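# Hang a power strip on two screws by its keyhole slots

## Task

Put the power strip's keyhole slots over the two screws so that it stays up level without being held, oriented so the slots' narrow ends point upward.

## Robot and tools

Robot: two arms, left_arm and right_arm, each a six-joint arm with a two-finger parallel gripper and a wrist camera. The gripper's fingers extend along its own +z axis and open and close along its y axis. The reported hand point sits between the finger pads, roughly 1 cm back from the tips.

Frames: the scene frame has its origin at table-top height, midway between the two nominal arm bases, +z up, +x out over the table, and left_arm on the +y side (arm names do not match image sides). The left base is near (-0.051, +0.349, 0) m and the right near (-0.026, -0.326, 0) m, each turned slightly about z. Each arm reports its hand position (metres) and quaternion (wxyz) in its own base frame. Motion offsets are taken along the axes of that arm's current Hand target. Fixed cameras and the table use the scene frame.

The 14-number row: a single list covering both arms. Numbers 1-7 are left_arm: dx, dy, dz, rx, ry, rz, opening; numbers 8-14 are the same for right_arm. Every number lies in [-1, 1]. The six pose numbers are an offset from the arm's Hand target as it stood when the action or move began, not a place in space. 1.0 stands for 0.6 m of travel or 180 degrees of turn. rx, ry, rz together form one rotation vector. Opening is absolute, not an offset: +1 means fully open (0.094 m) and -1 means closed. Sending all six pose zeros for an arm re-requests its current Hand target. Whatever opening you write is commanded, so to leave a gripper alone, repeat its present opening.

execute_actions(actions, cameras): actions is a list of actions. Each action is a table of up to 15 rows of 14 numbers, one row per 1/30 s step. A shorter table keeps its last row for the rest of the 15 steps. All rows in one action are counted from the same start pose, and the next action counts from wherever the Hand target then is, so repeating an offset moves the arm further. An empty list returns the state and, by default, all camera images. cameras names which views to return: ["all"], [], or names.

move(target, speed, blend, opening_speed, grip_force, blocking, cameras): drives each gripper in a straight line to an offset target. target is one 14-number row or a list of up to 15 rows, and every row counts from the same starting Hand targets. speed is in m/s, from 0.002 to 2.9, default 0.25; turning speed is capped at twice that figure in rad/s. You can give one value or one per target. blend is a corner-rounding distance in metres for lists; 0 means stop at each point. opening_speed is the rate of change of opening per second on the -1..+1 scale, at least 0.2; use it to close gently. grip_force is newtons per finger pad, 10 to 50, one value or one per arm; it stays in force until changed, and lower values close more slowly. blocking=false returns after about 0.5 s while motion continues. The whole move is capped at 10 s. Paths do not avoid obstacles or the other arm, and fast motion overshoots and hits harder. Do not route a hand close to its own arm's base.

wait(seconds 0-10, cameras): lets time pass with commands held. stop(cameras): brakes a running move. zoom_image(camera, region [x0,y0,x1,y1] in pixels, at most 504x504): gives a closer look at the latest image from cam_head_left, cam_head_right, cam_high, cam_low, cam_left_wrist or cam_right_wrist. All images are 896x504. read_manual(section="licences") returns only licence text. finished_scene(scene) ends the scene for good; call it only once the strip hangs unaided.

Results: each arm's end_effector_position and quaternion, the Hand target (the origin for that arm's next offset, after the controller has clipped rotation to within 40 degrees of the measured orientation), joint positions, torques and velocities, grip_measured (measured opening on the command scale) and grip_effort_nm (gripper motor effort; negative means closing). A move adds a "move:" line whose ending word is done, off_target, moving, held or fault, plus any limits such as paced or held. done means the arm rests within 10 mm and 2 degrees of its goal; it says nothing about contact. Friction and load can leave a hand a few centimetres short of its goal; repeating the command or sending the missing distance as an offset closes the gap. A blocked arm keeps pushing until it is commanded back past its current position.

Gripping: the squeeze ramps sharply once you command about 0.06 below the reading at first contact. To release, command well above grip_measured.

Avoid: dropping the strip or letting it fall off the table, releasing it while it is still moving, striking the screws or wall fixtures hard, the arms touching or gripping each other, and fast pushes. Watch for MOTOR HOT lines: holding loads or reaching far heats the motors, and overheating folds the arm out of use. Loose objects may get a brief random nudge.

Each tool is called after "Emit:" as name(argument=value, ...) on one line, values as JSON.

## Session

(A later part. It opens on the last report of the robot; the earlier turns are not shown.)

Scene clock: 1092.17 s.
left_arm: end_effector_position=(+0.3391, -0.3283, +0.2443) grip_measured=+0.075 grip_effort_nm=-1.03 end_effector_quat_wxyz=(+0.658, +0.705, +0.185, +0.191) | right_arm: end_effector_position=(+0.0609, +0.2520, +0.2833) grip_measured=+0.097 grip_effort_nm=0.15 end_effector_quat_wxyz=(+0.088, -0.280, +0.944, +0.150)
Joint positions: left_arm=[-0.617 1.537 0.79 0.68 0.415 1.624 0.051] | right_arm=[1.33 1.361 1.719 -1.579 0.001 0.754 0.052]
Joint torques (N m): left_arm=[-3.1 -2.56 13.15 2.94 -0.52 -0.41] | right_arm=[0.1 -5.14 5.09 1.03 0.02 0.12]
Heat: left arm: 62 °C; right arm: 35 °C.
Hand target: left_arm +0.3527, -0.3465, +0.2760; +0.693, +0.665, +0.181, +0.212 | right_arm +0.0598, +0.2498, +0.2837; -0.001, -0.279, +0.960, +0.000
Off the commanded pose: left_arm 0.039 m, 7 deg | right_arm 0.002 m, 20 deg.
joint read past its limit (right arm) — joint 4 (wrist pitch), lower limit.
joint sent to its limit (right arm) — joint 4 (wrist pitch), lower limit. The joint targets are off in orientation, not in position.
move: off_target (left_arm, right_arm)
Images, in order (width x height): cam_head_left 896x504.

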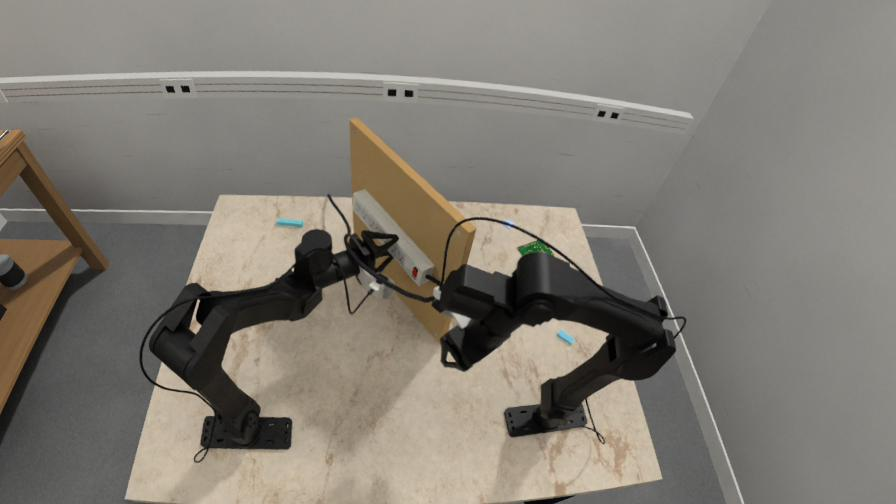

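Emit:
move(target=[0.0,-0.02,-0.012,-0.00,0.004,-0.03,-0.4,0,0,0,0,0,0,0.1], speed=0.03)

Emit:
move(target=[0.0,-0.02,-0.004,0.0,0.002,-0.02,-0.4,0,0,0,0,0,0,0.1], speed=0.03, cameras=["cam_head_left"])

Emit:
zoom_image(camera="cam_head_left", region=[350, 180, 440, 270])

Scene clock: 1097.20 s.
left_arm: end_effector_position=(+0.3396, -0.3282, +0.2441) grip_measured=+0.075 grip_effort_nm=-1.03 end_effector_quat_wxyz=(+0.676, +0.686, +0.198, +0.180) | right_arm: end_effector_position=(+0.0609, +0.2520, +0.2833) grip_measured=+0.097 grip_effort_nm=0.15 end_effector_quat_wxyz=(+0.088, -0.280, +0.944, +0.150)
Joint positions: left_arm=[-0.617 1.56 0.763 0.775 0.413 1.558 0.051] | right_arm=[1.33 1.361 1.719 -1.579 0.001 0.754 0.052]
Joint torques (N m): left_arm=[-2.93 -3.56 11.47 2.53 -0.62 -0.66] | right_arm=[0.06 -5.12 5.29 0.97 0.01 0.1]
Heat: left arm: 64 °C; right arm: 35 °C.
Hand target: left_arm +0.3495, -0.3407, +0.2638; +0.701, +0.654, +0.217, +0.183 | right_arm +0.0598, +0.2498, +0.2837; -0.001, -0.279, +0.960, +0.000
Off the commanded pose: left_arm 0.025 m, 5 deg | right_arm 0.002 m, 20 deg.
joint read past its limit (right arm) — joint 4 (wrist pitch), lower limit.
joint sent to its limit (right arm) — joint 4 (wrist pitch), lower limit. The joint targets are off in orientation, not in position.
move: off_target (left_arm, right_arm)

Scene clock: 1098.67 s.
left_arm: end_effector_position=(+0.3396, -0.3289, +0.2437) grip_measured=+0.075 grip_effort_nm=-1.03 end_effector_quat_wxyz=(+0.693, +0.668, +0.206, +0.175) | right_arm: end_effector_position=(+0.0609, +0.2520, +0.2833) grip_measured=+0.097 grip_effort_nm=0.15 end_effector_quat_wxyz=(+0.088, -0.280, +0.944, +0.150)
Joint positions: left_arm=[-0.621 1.589 0.738 0.874 0.405 1.51 0.051] | right_arm=[1.33 1.361 1.719 -1.579 0.001 0.754 0.052]
Joint torques (N m): left_arm=[-2.96 -3.82 10.67 2.11 -0.65 -0.78] | right_arm=[0.08 -5.05 5.19 0.97 -0.01 0.11]
Heat: left arm: 64 °C; right arm: 35 °C.
Hand target: left_arm +0.3480, -0.3395, +0.2517; +0.706, +0.646, +0.240, +0.163 | right_arm +0.0598, +0.2498, +0.2837; -0.001, -0.279, +0.960, +0.000
Off the commanded pose: left_arm 0.016 m, 5 deg | right_arm 0.002 m, 20 deg.
joint read past its limit (right arm) — joint 4 (wrist pitch), lower limit.
joint sent to its limit (right arm) — joint 4 (wrist pitch), lower limit. The joint targets are off in orientation, not in position.
move: off_target (left_arm, right_arm)
Images, in order (width x height): cam_head_left 896x504.

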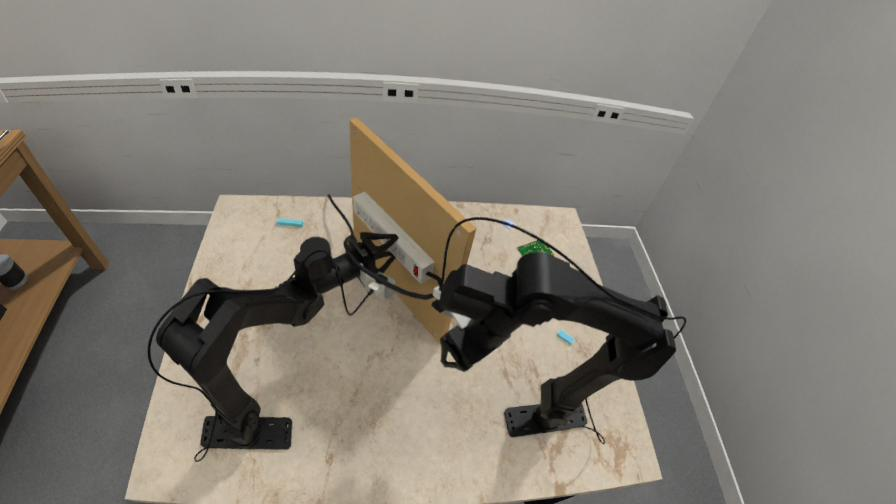

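Scaled by 5.600 from the camera's 896x504 image, which has a finer 1280x720 frame.

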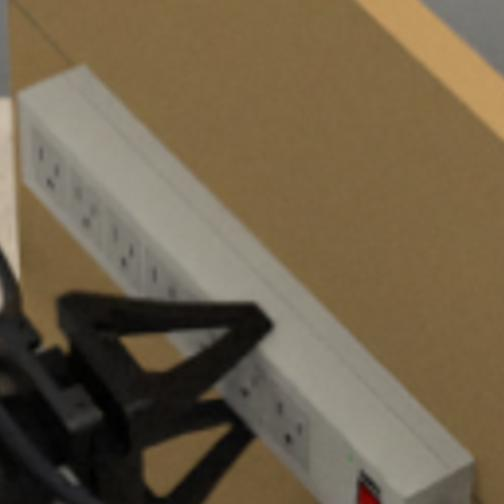

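Emit:
move(target=[0.0,-0.03,-0.004,0.006,0.0,0.035,-0.4,0,0,0,0,0,0,0.1], speed=0.03)

Emit:
move(target=[0.0,-0.03,-0.004,0.004,0.0,0.006,-0.4,0,0,0,0,0,0,0.1], speed=0.03, cameras=["cam_head_left"])

Emit:
zoom_image(camera="cam_head_left", region=[350, 180, 440, 270])

Scene clock: 1105.00 s.
left_arm: end_effector_position=(+0.3391, -0.3285, +0.2421) grip_measured=+0.075 grip_effort_nm=-1.03 end_effector_quat_wxyz=(+0.699, +0.661, +0.200, +0.186) | right_arm: end_effector_position=(+0.0609, +0.2520, +0.2833) grip_measured=+0.097 grip_effort_nm=0.15 end_effector_quat_wxyz=(+0.088, -0.280, +0.944, +0.150)
Joint positions: left_arm=[-0.626 1.606 0.718 0.938 0.391 1.518 0.051] | right_arm=[1.33 1.361 1.719 -1.579 0.001 0.754 0.052]
Joint torques (N m): left_arm=[-3.11 -2.99 9.11 1.92 -0.6 0.22] | right_arm=[0.21 -5.03 5.14 0.99 0 0.12]
Heat: left arm: 64 °C; right arm: 35 °C.
Hand target: left_arm +0.3451, -0.3396, +0.2337; +0.690, +0.665, +0.205, +0.199 | right_arm +0.0598, +0.2498, +0.2837; -0.001, -0.279, +0.960, +0.000
Off the commanded pose: left_arm 0.015 m, 2 deg | right_arm 0.002 m, 20 deg.
joint read past its limit (right arm) — joint 4 (wrist pitch), lower limit.
joint sent to its limit (right arm) — joint 4 (wrist pitch), lower limit. The joint targets are off in orientation, not in position.
move: off_target (left_arm, right_arm)

Scene clock: 1105.93 s.
left_arm: end_effector_position=(+0.3386, -0.3278, +0.2359) grip_measured=+0.075 grip_effort_nm=-1.03 end_effector_quat_wxyz=(+0.704, +0.654, +0.188, +0.201) | right_arm: end_effector_position=(+0.0609, +0.2520, +0.2833) grip_measured=+0.097 grip_effort_nm=0.15 end_effector_quat_wxyz=(+0.088, -0.280, +0.944, +0.150)
Joint positions: left_arm=[-0.627 1.642 0.69 1.031 0.385 1.541 0.051] | right_arm=[1.33 1.361 1.719 -1.579 0.001 0.754 0.052]
Joint torques (N m): left_arm=[-2.8 -3.14 8.01 1.57 -0.53 0.24] | right_arm=[0.21 -5.04 5.12 1 0.02 0.1]
Heat: left arm: 64 °C; right arm: 35 °C.
Hand target: left_arm +0.3439, -0.3383, +0.2157; +0.684, +0.671, +0.200, +0.204 | right_arm +0.0598, +0.2498, +0.2837; -0.001, -0.279, +0.960, +0.000
Off the commanded pose: left_arm 0.023 m, 3 deg | right_arm 0.002 m, 20 deg.
joint read past its limit (right arm) — joint 4 (wrist pitch), lower limit.
joint sent to its limit (right arm) — joint 4 (wrist pitch), lower limit. The joint targets are off in orientation, not in position.
move: off_target (left_arm, right_arm)
Images, in order (width x height): cam_head_left 896x504.

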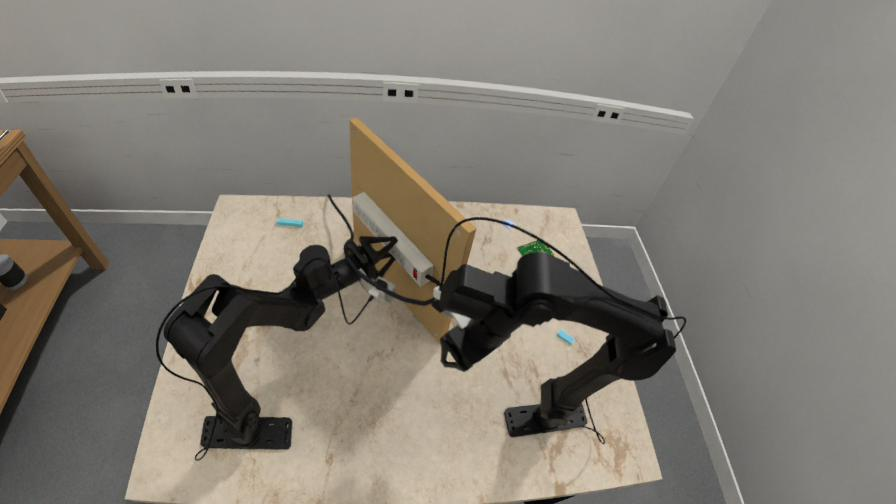

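Scaled by 5.600 from the camera's 896x504 image, which has a finer 1280x720 frame.

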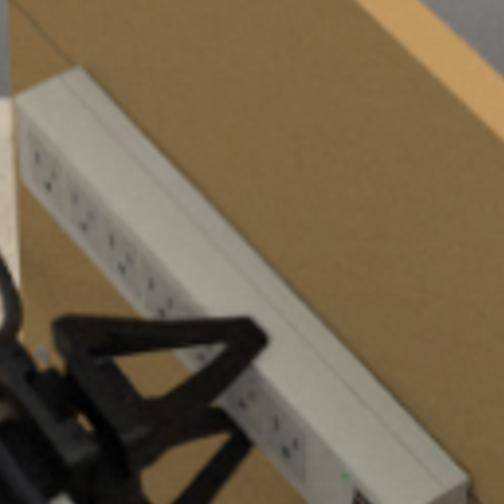

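Gentle pull test.

Emit:
move(target=[0,0,-0.04,0,0,0,-0.4,0,0,0,0,0,0,0.1], speed=0.08, cameras=["cam_head_left","cam_left_wrist"])

Emit:
zoom_image(camera="cam_head_left", region=[350, 180, 440, 270])

Scene clock: 1121.47 s.
left_arm: end_effector_position=(+0.3398, -0.3247, +0.2346) grip_measured=+0.075 grip_effort_nm=-1.03 end_effector_quat_wxyz=(+0.702, +0.652, +0.195, +0.212) | right_arm: end_effector_position=(+0.0609, +0.2520, +0.2833) grip_measured=+0.097 grip_effort_nm=0.15 end_effector_quat_wxyz=(+0.088, -0.280, +0.944, +0.150)
Joint positions: left_arm=[-0.631 1.637 0.677 1.039 0.356 1.546 0.051] | right_arm=[1.33 1.361 1.719 -1.579 0.001 0.754 0.052]
Joint torques (N m): left_arm=[0.09 -8.55 2.45 1.61 0.01 0.16] | right_arm=[0.12 -4.97 5.22 1.01 -0.01 0.09]
Heat: left arm: 61 °C; right arm: 35 °C.
Hand target: left_arm +0.3307, -0.3181, +0.2152; +0.684, +0.671, +0.200, +0.205 | right_arm +0.0598, +0.2498, +0.2837; -0.001, -0.279, +0.960, +0.000
Off the commanded pose: left_arm 0.022 m, 3 deg | right_arm 0.002 m, 20 deg.
joint read past its limit (right arm) — joint 4 (wrist pitch), lower limit.
joint sent to its limit (right arm) — joint 4 (wrist pitch), lower limit. The joint targets are off in orientation, not in position.
move: off_target (left_arm, right_arm)
camera_calibration:
cam_left_wrist: T_world_to_cam=[[0.0540166, -0.0898187, -0.994492, 0.185836], [0.525166, 0.849633, -0.0482109, 0.146541], [0.849284, -0.519669, 0.093064, -0.392047], [0, 0, 0, 1]] pos_world=[0.245963, -0.311549, 0.228363]
Images, in order (width x height): cam_head_left 896x504, cam_left_wrist 896x504.

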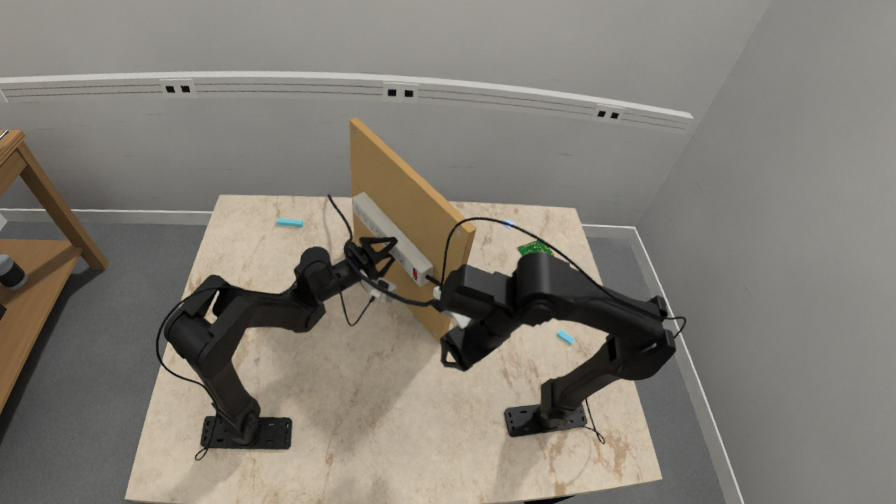

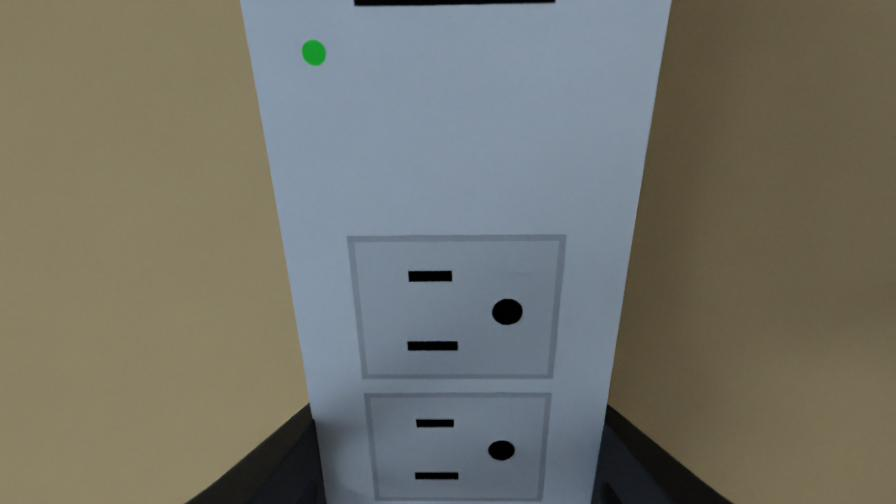

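Scaled by 5.600 from the camera's 896x504 image, which has a finer 1280x720 frame.

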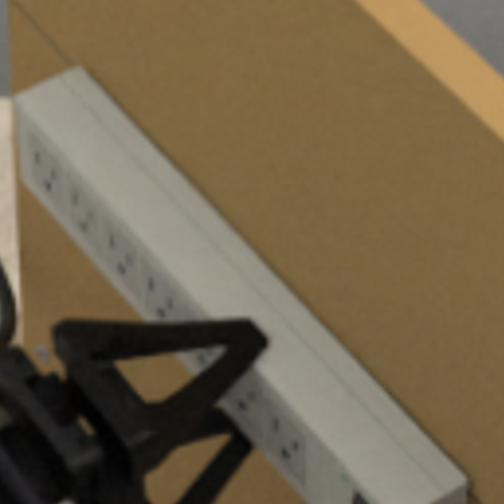

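Emit:
move(target=[0,0,-0.04,0,0,0,-0.4,0,0,0,0,0,0,0.1], speed=0.08, cameras=["cam_head_left"])

Emit:
zoom_image(camera="cam_head_left", region=[350, 180, 440, 270])

Scene clock: 1124.60 s.
left_arm: end_effector_position=(+0.3385, -0.3231, +0.2320) grip_measured=+0.075 grip_effort_nm=-1.03 end_effector_quat_wxyz=(+0.698, +0.655, +0.200, +0.211) | right_arm: end_effector_position=(+0.0609, +0.2520, +0.2833) grip_measured=+0.097 grip_effort_nm=0.15 end_effector_quat_wxyz=(+0.088, -0.280, +0.944, +0.150)
Joint positions: left_arm=[-0.633 1.627 0.667 1.027 0.346 1.546 0.051] | right_arm=[1.33 1.361 1.719 -1.579 0.001 0.754 0.052]
Joint torques (N m): left_arm=[2.81 -13.31 -2.73 1.84 0.36 0.14] | right_arm=[0.17 -5.05 5.16 1.03 0.02 0.09]
Heat: left arm: 61 °C; right arm: 35 °C.
Hand target: left_arm +0.3175, -0.2981, +0.2149; +0.684, +0.671, +0.200, +0.204 | right_arm +0.0598, +0.2498, +0.2837; -0.001, -0.279, +0.960, +0.000
Off the commanded pose: left_arm 0.037 m, 3 deg | right_arm 0.002 m, 20 deg.
joint read past its limit (right arm) — joint 4 (wrist pitch), lower limit.
joint sent to its limit (right arm) — joint 4 (wrist pitch), lower limit. The joint targets are off in orientation, not in position.
move: off_target (left_arm, right_arm)
Images, in order (width x height): cam_head_left 896x504.

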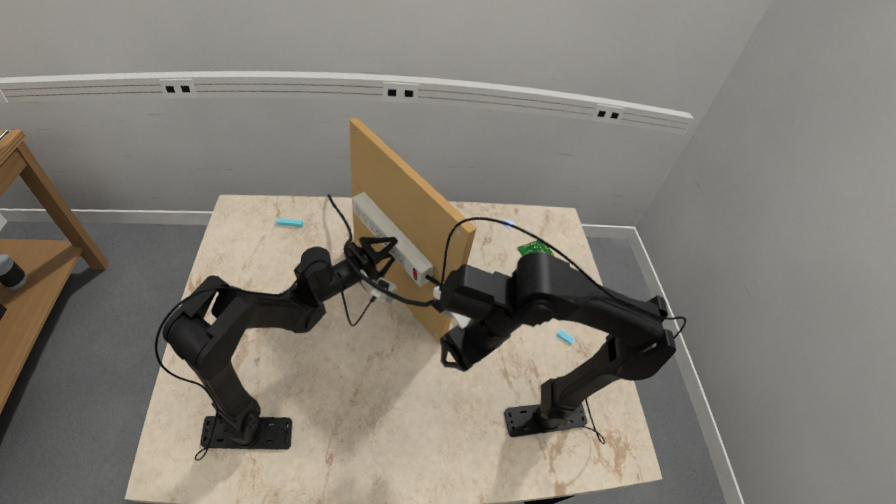

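Scaled by 5.600 from the camera's 896x504 image, which has a finer 1280x720 frame.

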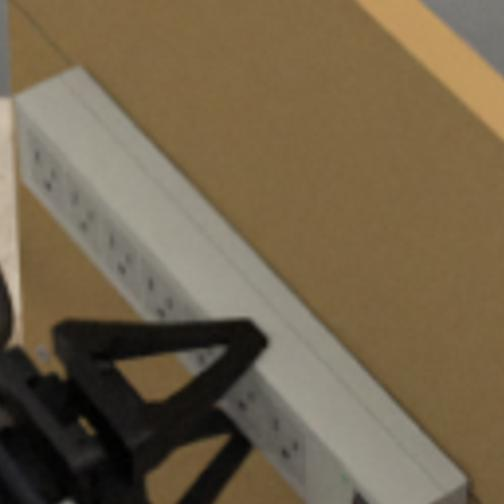

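Emit:
move(target=[0,0.045,0.055,0,0,0,-0.4,0,0,0,0,0,0,0.1], speed=0.08)

Emit:
move(target=[0,0,0,0,0,0,0.45,0,0,0,0,0,0,0.1], opening_speed=0.3, cameras=["cam_head_left","cam_left_wrist"])

Emit:
zoom_image(camera="cam_head_left", region=[350, 180, 440, 270])

Scene clock: 1129.67 s.
left_arm: end_effector_position=(+0.3393, -0.3251, +0.2282) grip_measured=+0.075 grip_effort_nm=-1.03 end_effector_quat_wxyz=(+0.676, +0.678, +0.205, +0.206) | right_arm: end_effector_position=(+0.0609, +0.2520, +0.2833) grip_measured=+0.097 grip_effort_nm=0.15 end_effector_quat_wxyz=(+0.088, -0.280, +0.944, +0.150)
Joint positions: left_arm=[-0.636 1.593 0.698 0.894 0.344 1.575 0.051] | right_arm=[1.33 1.361 1.719 -1.579 0.001 0.754 0.052]
Joint torques (N m): left_arm=[-0.32 -9.33 7.75 1.74 0.04 -0.11] | right_arm=[0.13 -5.01 5.19 0.99 0.01 0.14]
Heat: left arm: 61 °C; right arm: 35 °C.
Hand target: left_arm +0.3354, -0.3252, +0.2424; +0.684, +0.671, +0.200, +0.204 | right_arm +0.0598, +0.2498, +0.2837; -0.001, -0.279, +0.960, +0.000
Off the commanded pose: left_arm 0.015 m, 1 deg | right_arm 0.002 m, 20 deg.
joint read past its limit (right arm) — joint 4 (wrist pitch), lower limit.
joint sent to its limit (right arm) — joint 4 (wrist pitch), lower limit. The joint targets are off in orientation, not in position.
move: off_target (left_arm, right_arm)

Scene clock: 1132.70 s.
left_arm: end_effector_position=(+0.3382, -0.3246, +0.2294) grip_measured=+0.448 grip_effort_nm=0.10 end_effector_quat_wxyz=(+0.675, +0.679, +0.205, +0.206) | right_arm: end_effector_position=(+0.0609, +0.2520, +0.2833) grip_measured=+0.097 grip_effort_nm=0.15 end_effector_quat_wxyz=(+0.088, -0.280, +0.944, +0.150)
Joint positions: left_arm=[-0.636 1.584 0.698 0.881 0.345 1.575 0.068] | right_arm=[1.33 1.361 1.719 -1.579 0.001 0.754 0.052]
Joint torques (N m): left_arm=[-0.31 -8.5 7.79 1.85 0.03 -0.1] | right_arm=[0.23 -5.15 5.08 1.05 -0.01 0.09]
Heat: left arm: 60 °C; right arm: 35 °C.
Hand target: left_arm +0.3354, -0.3252, +0.2424; +0.684, +0.671, +0.200, +0.205 | right_arm +0.0598, +0.2498, +0.2837; -0.001, -0.279, +0.960, +0.000
Off the commanded pose: left_arm 0.013 m, 1 deg | right_arm 0.002 m, 20 deg.
joint read past its limit (right arm) — joint 4 (wrist pitch), lower limit.
joint sent to its limit (right arm) — joint 4 (wrist pitch), lower limit. The joint targets are off in orientation, not in position.
move: off_target (left_arm, right_arm)
camera_calibration:
cam_left_wrist: T_world_to_cam=[[0.0101023, -0.0243732, -0.999652, 0.218153], [0.518672, 0.854831, -0.0156006, 0.143529], [0.854914, -0.518334, 0.0212775, -0.375262], [0, 0, 0, 1]] pos_world=[0.244168, -0.311887, 0.2283]
Images, in order (width x height): cam_head_left 896x504, cam_left_wrist 896x504.

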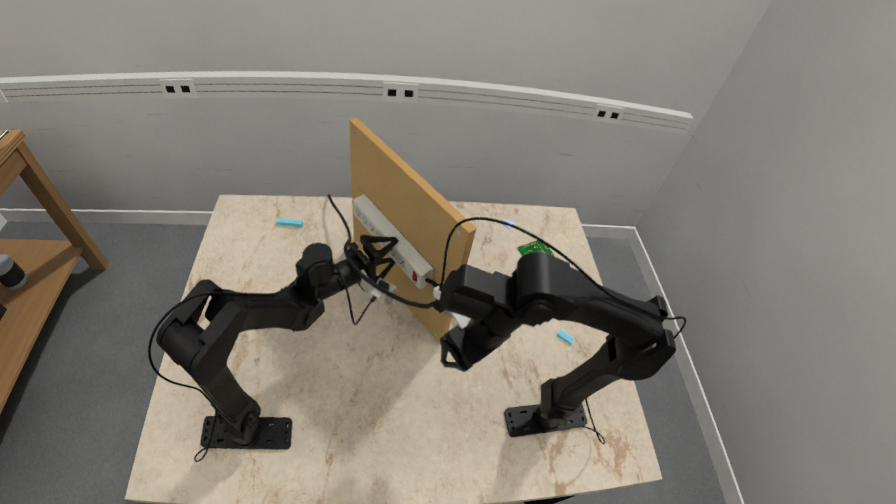

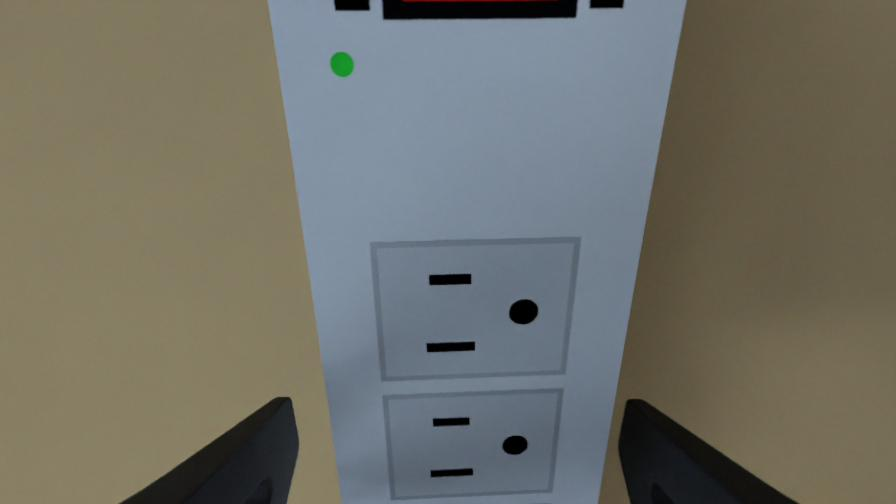

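Scaled by 5.600 from the camera's 896x504 image, which has a finer 1280x720 frame.

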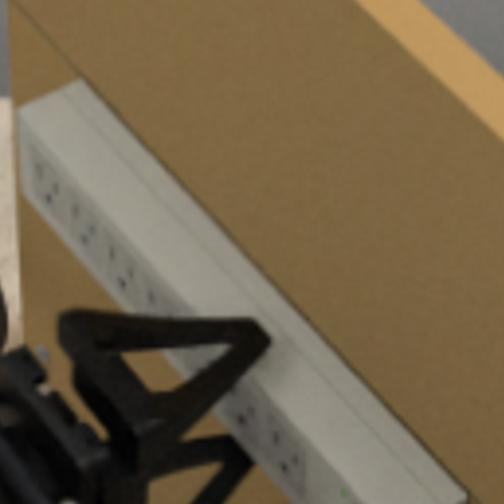

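Emit:
move(target=[0,0,-0.1,0,0,0,0.45,0,0,0,0,0,0,0.1], speed=0.06, cameras=["cam_head_left","cam_left_wrist"])

Emit:
zoom_image(camera="cam_head_left", region=[350, 180, 440, 270])

Scene clock: 1137.93 s.
left_arm: end_effector_position=(+0.3042, -0.2807, +0.2343) grip_measured=+0.448 grip_effort_nm=0.09 end_effector_quat_wxyz=(+0.677, +0.679, +0.200, +0.202) | right_arm: end_effector_position=(+0.0609, +0.2520, +0.2833) grip_measured=+0.097 grip_effort_nm=0.15 end_effector_quat_wxyz=(+0.088, -0.280, +0.944, +0.150)
Joint positions: left_arm=[-0.565 1.359 0.52 0.837 0.43 1.575 0.068] | right_arm=[1.33 1.361 1.719 -1.579 0.001 0.754 0.052]
Joint torques (N m): left_arm=[1.11 -6.78 6.32 1.98 0.04 -0.11] | right_arm=[0.05 -5.19 5.16 1.01 0 0.1]
Heat: left arm: 60 °C; right arm: 35 °C.
Hand target: left_arm +0.3025, -0.2751, +0.2413; +0.684, +0.671, +0.200, +0.205 | right_arm +0.0598, +0.2498, +0.2837; -0.001, -0.279, +0.960, +0.000
Off the commanded pose: left_arm 0.009 m, 1 deg | right_arm 0.002 m, 20 deg.
joint read past its limit (right arm) — joint 4 (wrist pitch), lower limit.
joint sent to its limit (right arm) — joint 4 (wrist pitch), lower limit. The joint targets are off in orientation, not in position.
move: off_target (right_arm)
camera_calibration:
cam_left_wrist: T_world_to_cam=[[0.0127024, -0.027375, -0.999545, 0.222734], [0.530117, 0.847764, -0.0164813, 0.11841], [0.847829, -0.529666, 0.0252806, -0.325382], [0, 0, 0, 1]] pos_world=[0.210268, -0.266631, 0.23281]
Images, in order (width x height): cam_head_left 896x504, cam_left_wrist 896x504.

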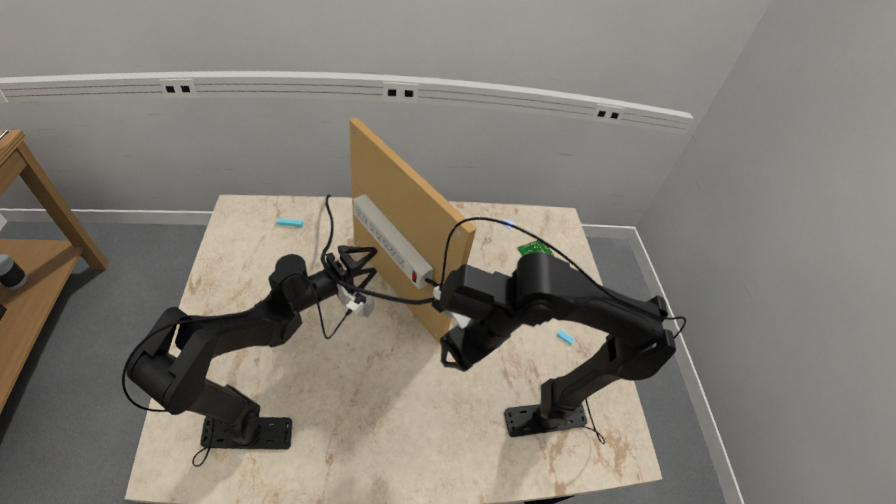

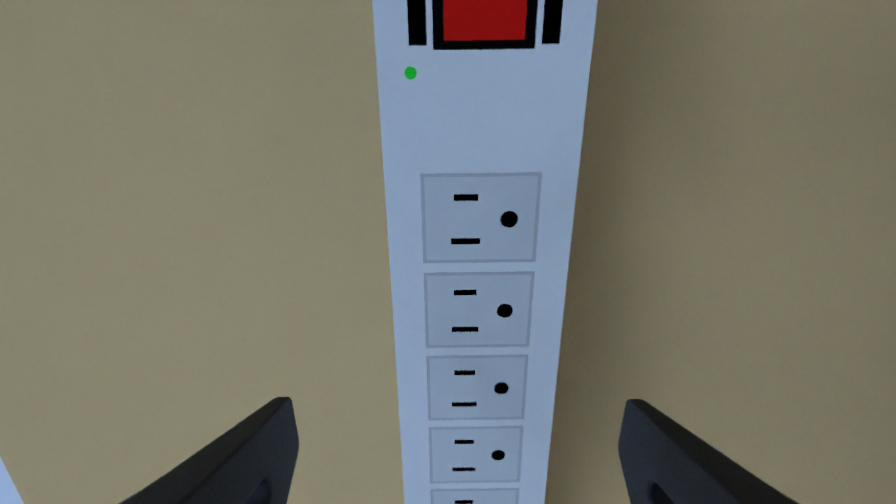

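Scaled by 5.600 from the camera's 896x504 image, which has a finer 1280x720 frame.

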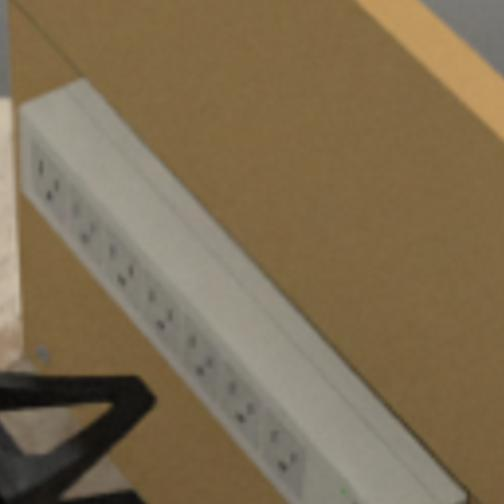

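Emit:
move(target=[[0,-0.06,-0.12,0,0,0,0.45,0,0,0,0,0,0,0.1],[0,-0.12,-0.26,0,0,0,0.45,0,0,0,0,0,0,0.1]], speed=0.06, blend=0.02, cameras=["cam_head_left","cam_head_right","cam_left_wrist"])

Emit:
zoom_image(camera="cam_head_left", region=[350, 180, 440, 270])

Scene clock: 1143.97 s.
left_arm: end_effector_position=(+0.2220, -0.1491, +0.1689) grip_measured=+0.448 grip_effort_nm=0.09 end_effector_quat_wxyz=(+0.676, +0.681, +0.202, +0.196) | right_arm: end_effector_position=(+0.0609, +0.2520, +0.2833) grip_measured=+0.097 grip_effort_nm=0.15 end_effector_quat_wxyz=(+0.088, -0.280, +0.944, +0.150)
Joint positions: left_arm=[0.014 0.876 0.002 0.854 1.014 1.581 0.068] | right_arm=[1.33 1.361 1.719 -1.579 0.001 0.754 0.052]
Joint torques (N m): left_arm=[2.02 -1.72 5.29 1.69 0.19 0.01] | right_arm=[0.09 -5.03 5.09 0.97 -0.06 0.1]
Heat: left arm: 61 °C; right arm: 35 °C.
Hand target: left_arm +0.2177, -0.1458, +0.1664; +0.684, +0.671, +0.200, +0.205 | right_arm +0.0598, +0.2498, +0.2837; -0.001, -0.279, +0.960, +0.000
Off the commanded pose: left_arm 0.006 m, 2 deg | right_arm 0.002 m, 20 deg.
joint read past its limit (right arm) — joint 4 (wrist pitch), lower limit.
joint sent to its limit (left arm) — joint 3 (elbow), lower limit, where the elbow is as bent as it goes. The joint targets still meet the commanded pose.
joint sent to its limit (right arm) — joint 4 (wrist pitch), lower limit. The joint targets are off in orientation, not in position.
move: off_target (right_arm)
camera_calibration:
cam_left_wrist: T_world_to_cam=[[-0.000401922, -0.0249848, -0.999688, 0.16531], [0.534036, 0.845193, -0.0213382, 0.0488813], [0.845462, -0.533878, 0.0130031, -0.182354], [0, 0, 0, 1]] pos_world=[0.128136, -0.134539, 0.168673]
Images, in order (width x height): cam_head_left 896x504, cam_head_right 896x504, cam_left_wrist 896x504.

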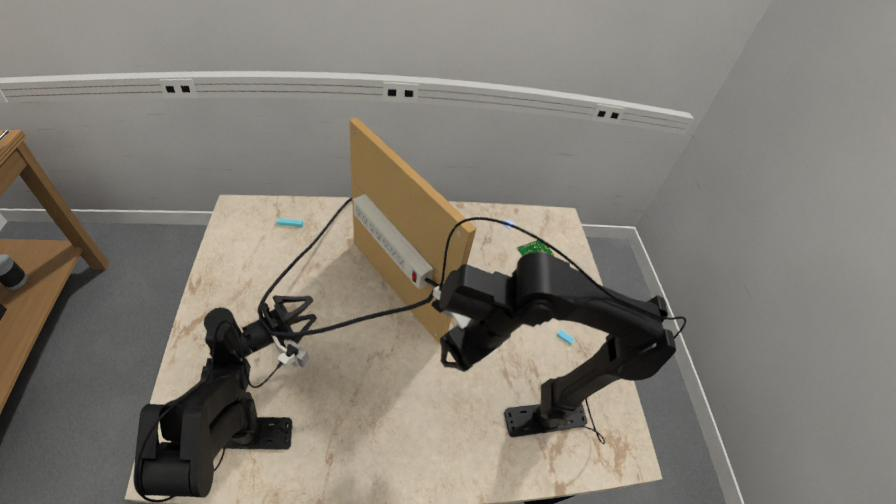

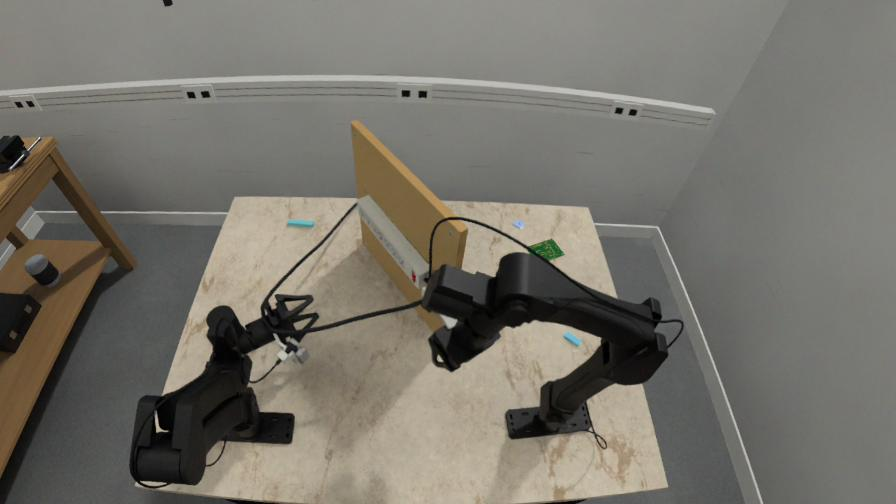

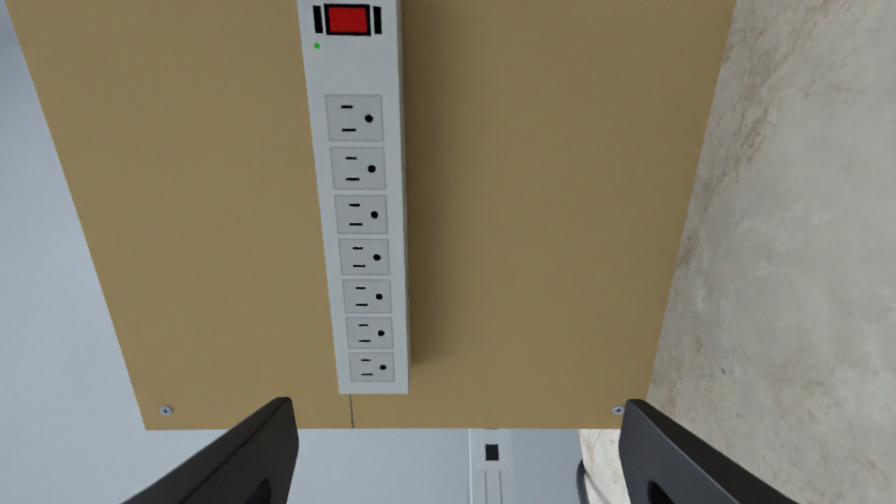

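Scaled by 5.600 from the camera's 896x504 image, which has a finer 1280x720 frame.

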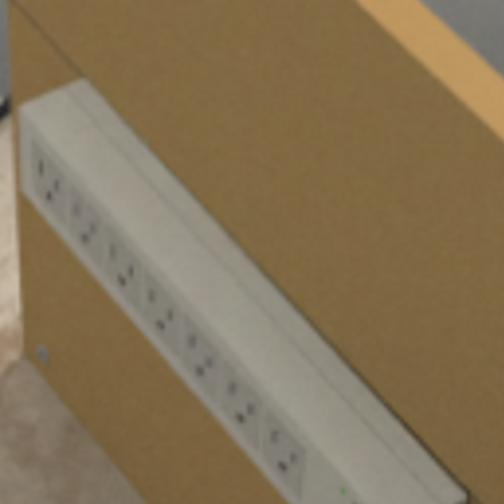

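Emit:
zoom_image(camera="cam_head_left", region=[190, 260, 350, 400])

Emit:
wait(seconds=0, cameras=["cam_low","cam_high"])

Emit:
zoom_image(camera="cam_high", region=[100, 60, 604, 500])

Scaled by 3.150 from the camera's 896x504 image, which has a finer 1280x720 frame.

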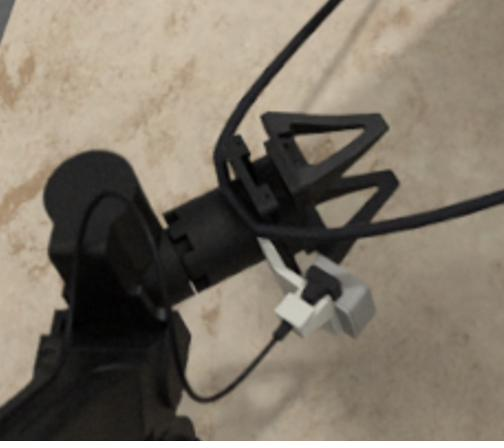

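Scene clock: 1151.17 s.
left_arm: end_effector_position=(+0.2220, -0.1491, +0.1689) grip_measured=+0.448 grip_effort_nm=0.09 end_effector_quat_wxyz=(+0.676, +0.681, +0.202, +0.196) | right_arm: end_effector_position=(+0.0609, +0.2520, +0.2833) grip_measured=+0.097 grip_effort_nm=0.15 end_effector_quat_wxyz=(+0.088, -0.280, +0.944, +0.150)
Joint positions: left_arm=[0.014 0.876 0.002 0.854 1.014 1.581 0.068] | right_arm=[1.33 1.361 1.719 -1.579 0.001 0.754 0.052]
Joint torques (N m): left_arm=[2.02 -1.72 5.29 1.69 0.18 0.01] | right_arm=[-0.01 -4.96 5.23 1 0 0.11]
Heat: left arm: 60 °C; right arm: 35 °C.
Hand target: left_arm +0.2177, -0.1458, +0.1664; +0.684, +0.671, +0.200, +0.204 | right_arm +0.0598, +0.2498, +0.2837; -0.001, -0.279, +0.960, +0.000
Tool commands: left_gripper/opening=+0.45 right_gripper/opening=+0.1
Off the commanded pose: left_arm 0.006 m, 2 deg | right_arm 0.002 m, 20 deg.
joint read past its limit (right arm) — joint 4 (wrist pitch), lower limit.
Images, in order (width x height): cam_high 896x504, cam_low 896x504.

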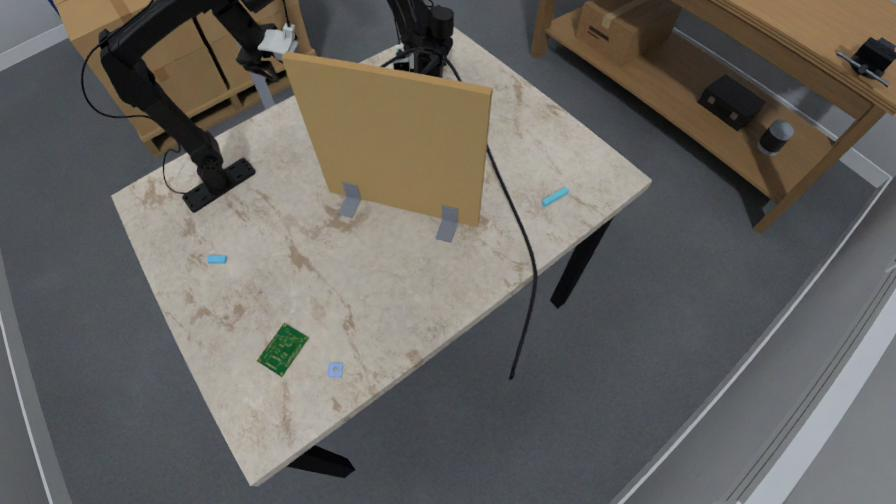

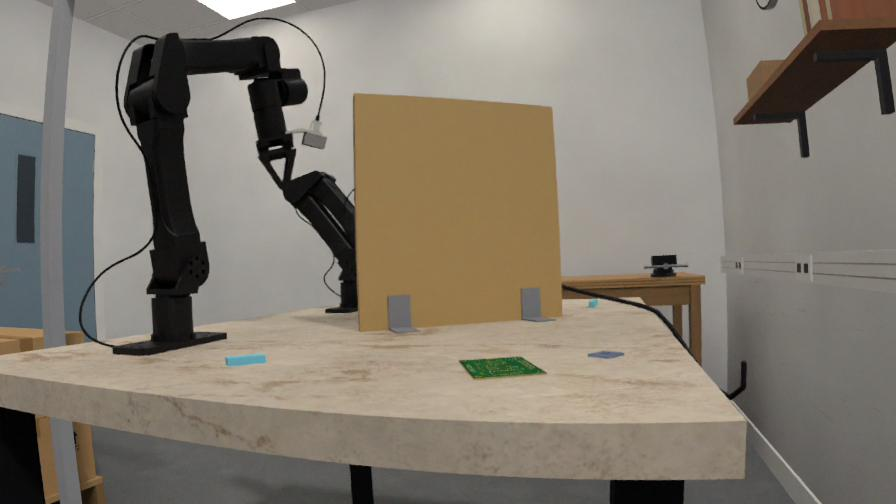

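Scaled by 1.000.

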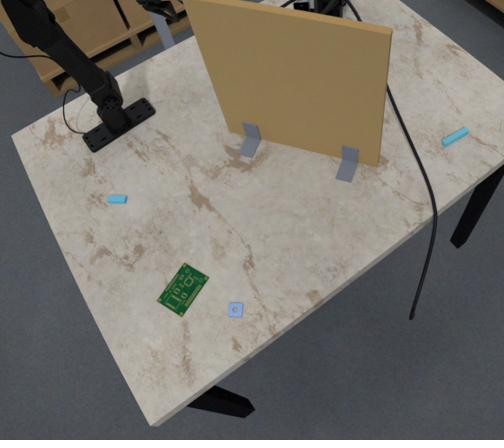

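Emit:
move(target=[0,-0.02,0.07,0.2,0,0,0.45,0,0,0,0,0,0,0.1], speed=0.15)

Emit:
move(target=[0,0,0.02,0.2,0,0,0.45,0,0,0,0,0,0,0.1], speed=0.15, cameras=["cam_head_left"])

Emit:
zoom_image(camera="cam_head_left", region=[190, 180, 470, 400])

Scene clock: 1158.20 s.
left_arm: end_effector_position=(+0.2397, -0.1793, +0.1467) grip_measured=+0.448 grip_effort_nm=0.09 end_effector_quat_wxyz=(+0.441, +0.850, +0.256, +0.131) | right_arm: end_effector_position=(+0.0609, +0.2520, +0.2833) grip_measured=+0.097 grip_effort_nm=0.15 end_effector_quat_wxyz=(+0.088, -0.280, +0.944, +0.150)
Joint positions: left_arm=[-0.346 0.948 0.565 -0.34 0.511 1.974 0.068] | right_arm=[1.33 1.361 1.719 -1.579 0.001 0.754 0.052]
Joint torques (N m): left_arm=[-0.55 -1.61 10.32 1.33 0.16 -0.02] | right_arm=[0.05 -5.08 5.2 1.01 -0.01 0.1]
Heat: left arm: 60 °C; right arm: 35 °C.
Hand target: left_arm +0.2408, -0.1811, +0.1551; +0.443, +0.850, +0.254, +0.132 | right_arm +0.0598, +0.2498, +0.2837; -0.001, -0.279, +0.960, +0.000
Off the commanded pose: left_arm 0.009 m, 0 deg | right_arm 0.002 m, 20 deg.
joint read past its limit (right arm) — joint 4 (wrist pitch), lower limit.
joint sent to its limit (right arm) — joint 4 (wrist pitch), lower limit. The joint targets are off in orientation, not in position.
move: off_target (right_arm)

Scene clock: 1161.00 s.
left_arm: end_effector_position=(+0.2449, -0.1868, +0.1425) grip_measured=+0.448 grip_effort_nm=0.09 end_effector_quat_wxyz=(+0.158, +0.946, +0.280, +0.047) | right_arm: end_effector_position=(+0.0609, +0.2520, +0.2833) grip_measured=+0.097 grip_effort_nm=0.15 end_effector_quat_wxyz=(+0.088, -0.280, +0.944, +0.150)
Joint positions: left_arm=[-0.578 1.42 1.181 -1.027 0.131 1.967 0.068] | right_arm=[1.33 1.361 1.719 -1.579 0.001 0.754 0.052]
Joint torques (N m): left_arm=[-0.59 -4.4 9.58 0.58 0.04 -0.09] | right_arm=[0.02 -4.86 5.16 1.03 -0.03 0.11]
Heat: left arm: 59 °C; right arm: 35 °C.
Hand target: left_arm +0.2463, -0.1893, +0.1483; +0.159, +0.945, +0.282, +0.048 | right_arm +0.0598, +0.2498, +0.2837; -0.001, -0.279, +0.960, +0.000
Off the commanded pose: left_arm 0.006 m, 0 deg | right_arm 0.002 m, 20 deg.
joint read past its limit (right arm) — joint 4 (wrist pitch), lower limit.
joint sent to its limit (right arm) — joint 4 (wrist pitch), lower limit. The joint targets are off in orientation, not in position.
move: off_target (right_arm)
Images, in order (width x height): cam_head_left 896x504.

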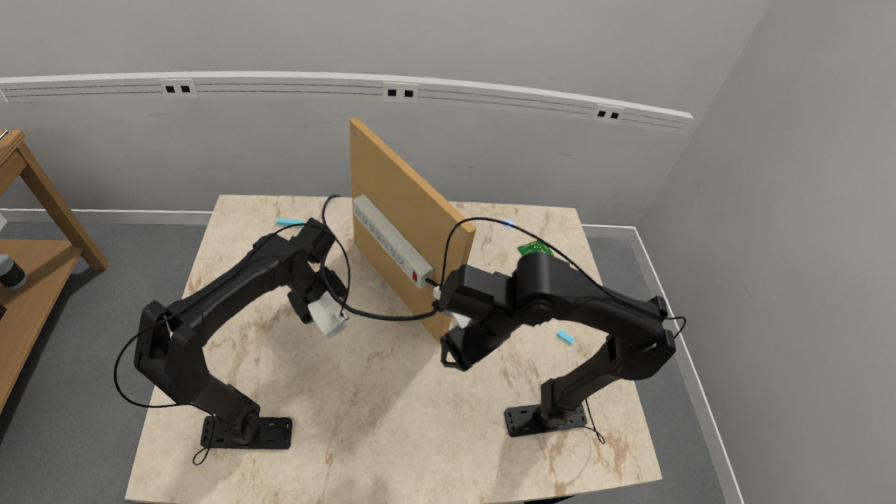

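Scaled by 1.800 from the camera's 896x504 image, which has a finer 1280x720 frame.

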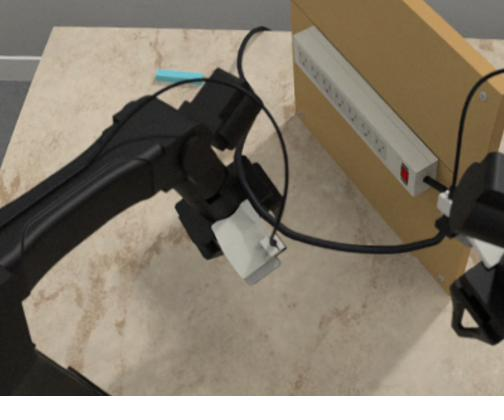

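Emit:
move(target=[0,-0.13,-0.03,0,0,0,0.45,0,0,0,0,0,0,0.1], speed=0.08, cameras=["cam_head_left"])

Emit:
zoom_image(camera="cam_head_left", region=[190, 180, 470, 400])

Scene clock: 1167.27 s.
left_arm: end_effector_position=(+0.2104, -0.1274, +0.1434) grip_measured=+0.448 grip_effort_nm=0.09 end_effector_quat_wxyz=(+0.160, +0.941, +0.291, +0.065) | right_arm: end_effector_position=(+0.0609, +0.2520, +0.2833) grip_measured=+0.097 grip_effort_nm=0.15 end_effector_quat_wxyz=(+0.088, -0.280, +0.944, +0.150)
Joint positions: left_arm=[-0.44 1.166 0.999 -1.089 0.148 2.079 0.068] | right_arm=[1.33 1.361 1.719 -1.579 0.001 0.754 0.052]
Joint torques (N m): left_arm=[0.57 -3.73 5.93 0.55 0.12 0.03] | right_arm=[0.13 -5.01 5.3 0.99 0.04 0.11]
Heat: left arm: 57 °C; right arm: 35 °C.
Hand target: left_arm +0.2025, -0.1228, +0.1398; +0.159, +0.945, +0.282, +0.048 | right_arm +0.0598, +0.2498, +0.2837; -0.001, -0.279, +0.960, +0.000
Off the commanded pose: left_arm 0.010 m, 2 deg | right_arm 0.002 m, 20 deg.
joint read past its limit (right arm) — joint 4 (wrist pitch), lower limit.
joint sent to its limit (left arm) — joint 6 (wrist roll), upper limit. The joint targets still meet the commanded pose.
joint sent to its limit (right arm) — joint 4 (wrist pitch), lower limit. The joint targets are off in orientation, not in position.
move: off_target (right_arm)
Images, in order (width x height): cam_head_left 896x504.

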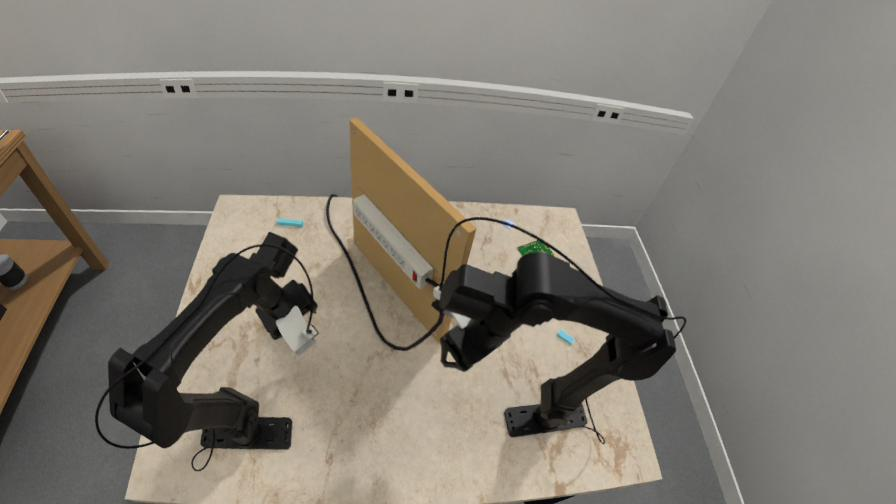

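Scaled by 1.800 from the camera's 896x504 image, which has a finer 1280x720 frame.

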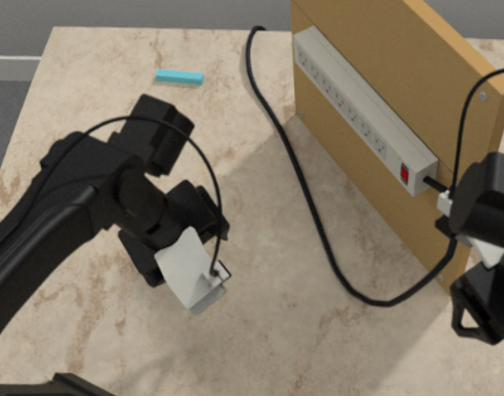

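Free and hung. Done.

Emit:
finished_scene(scene=1)

The scene is finished: the task was done.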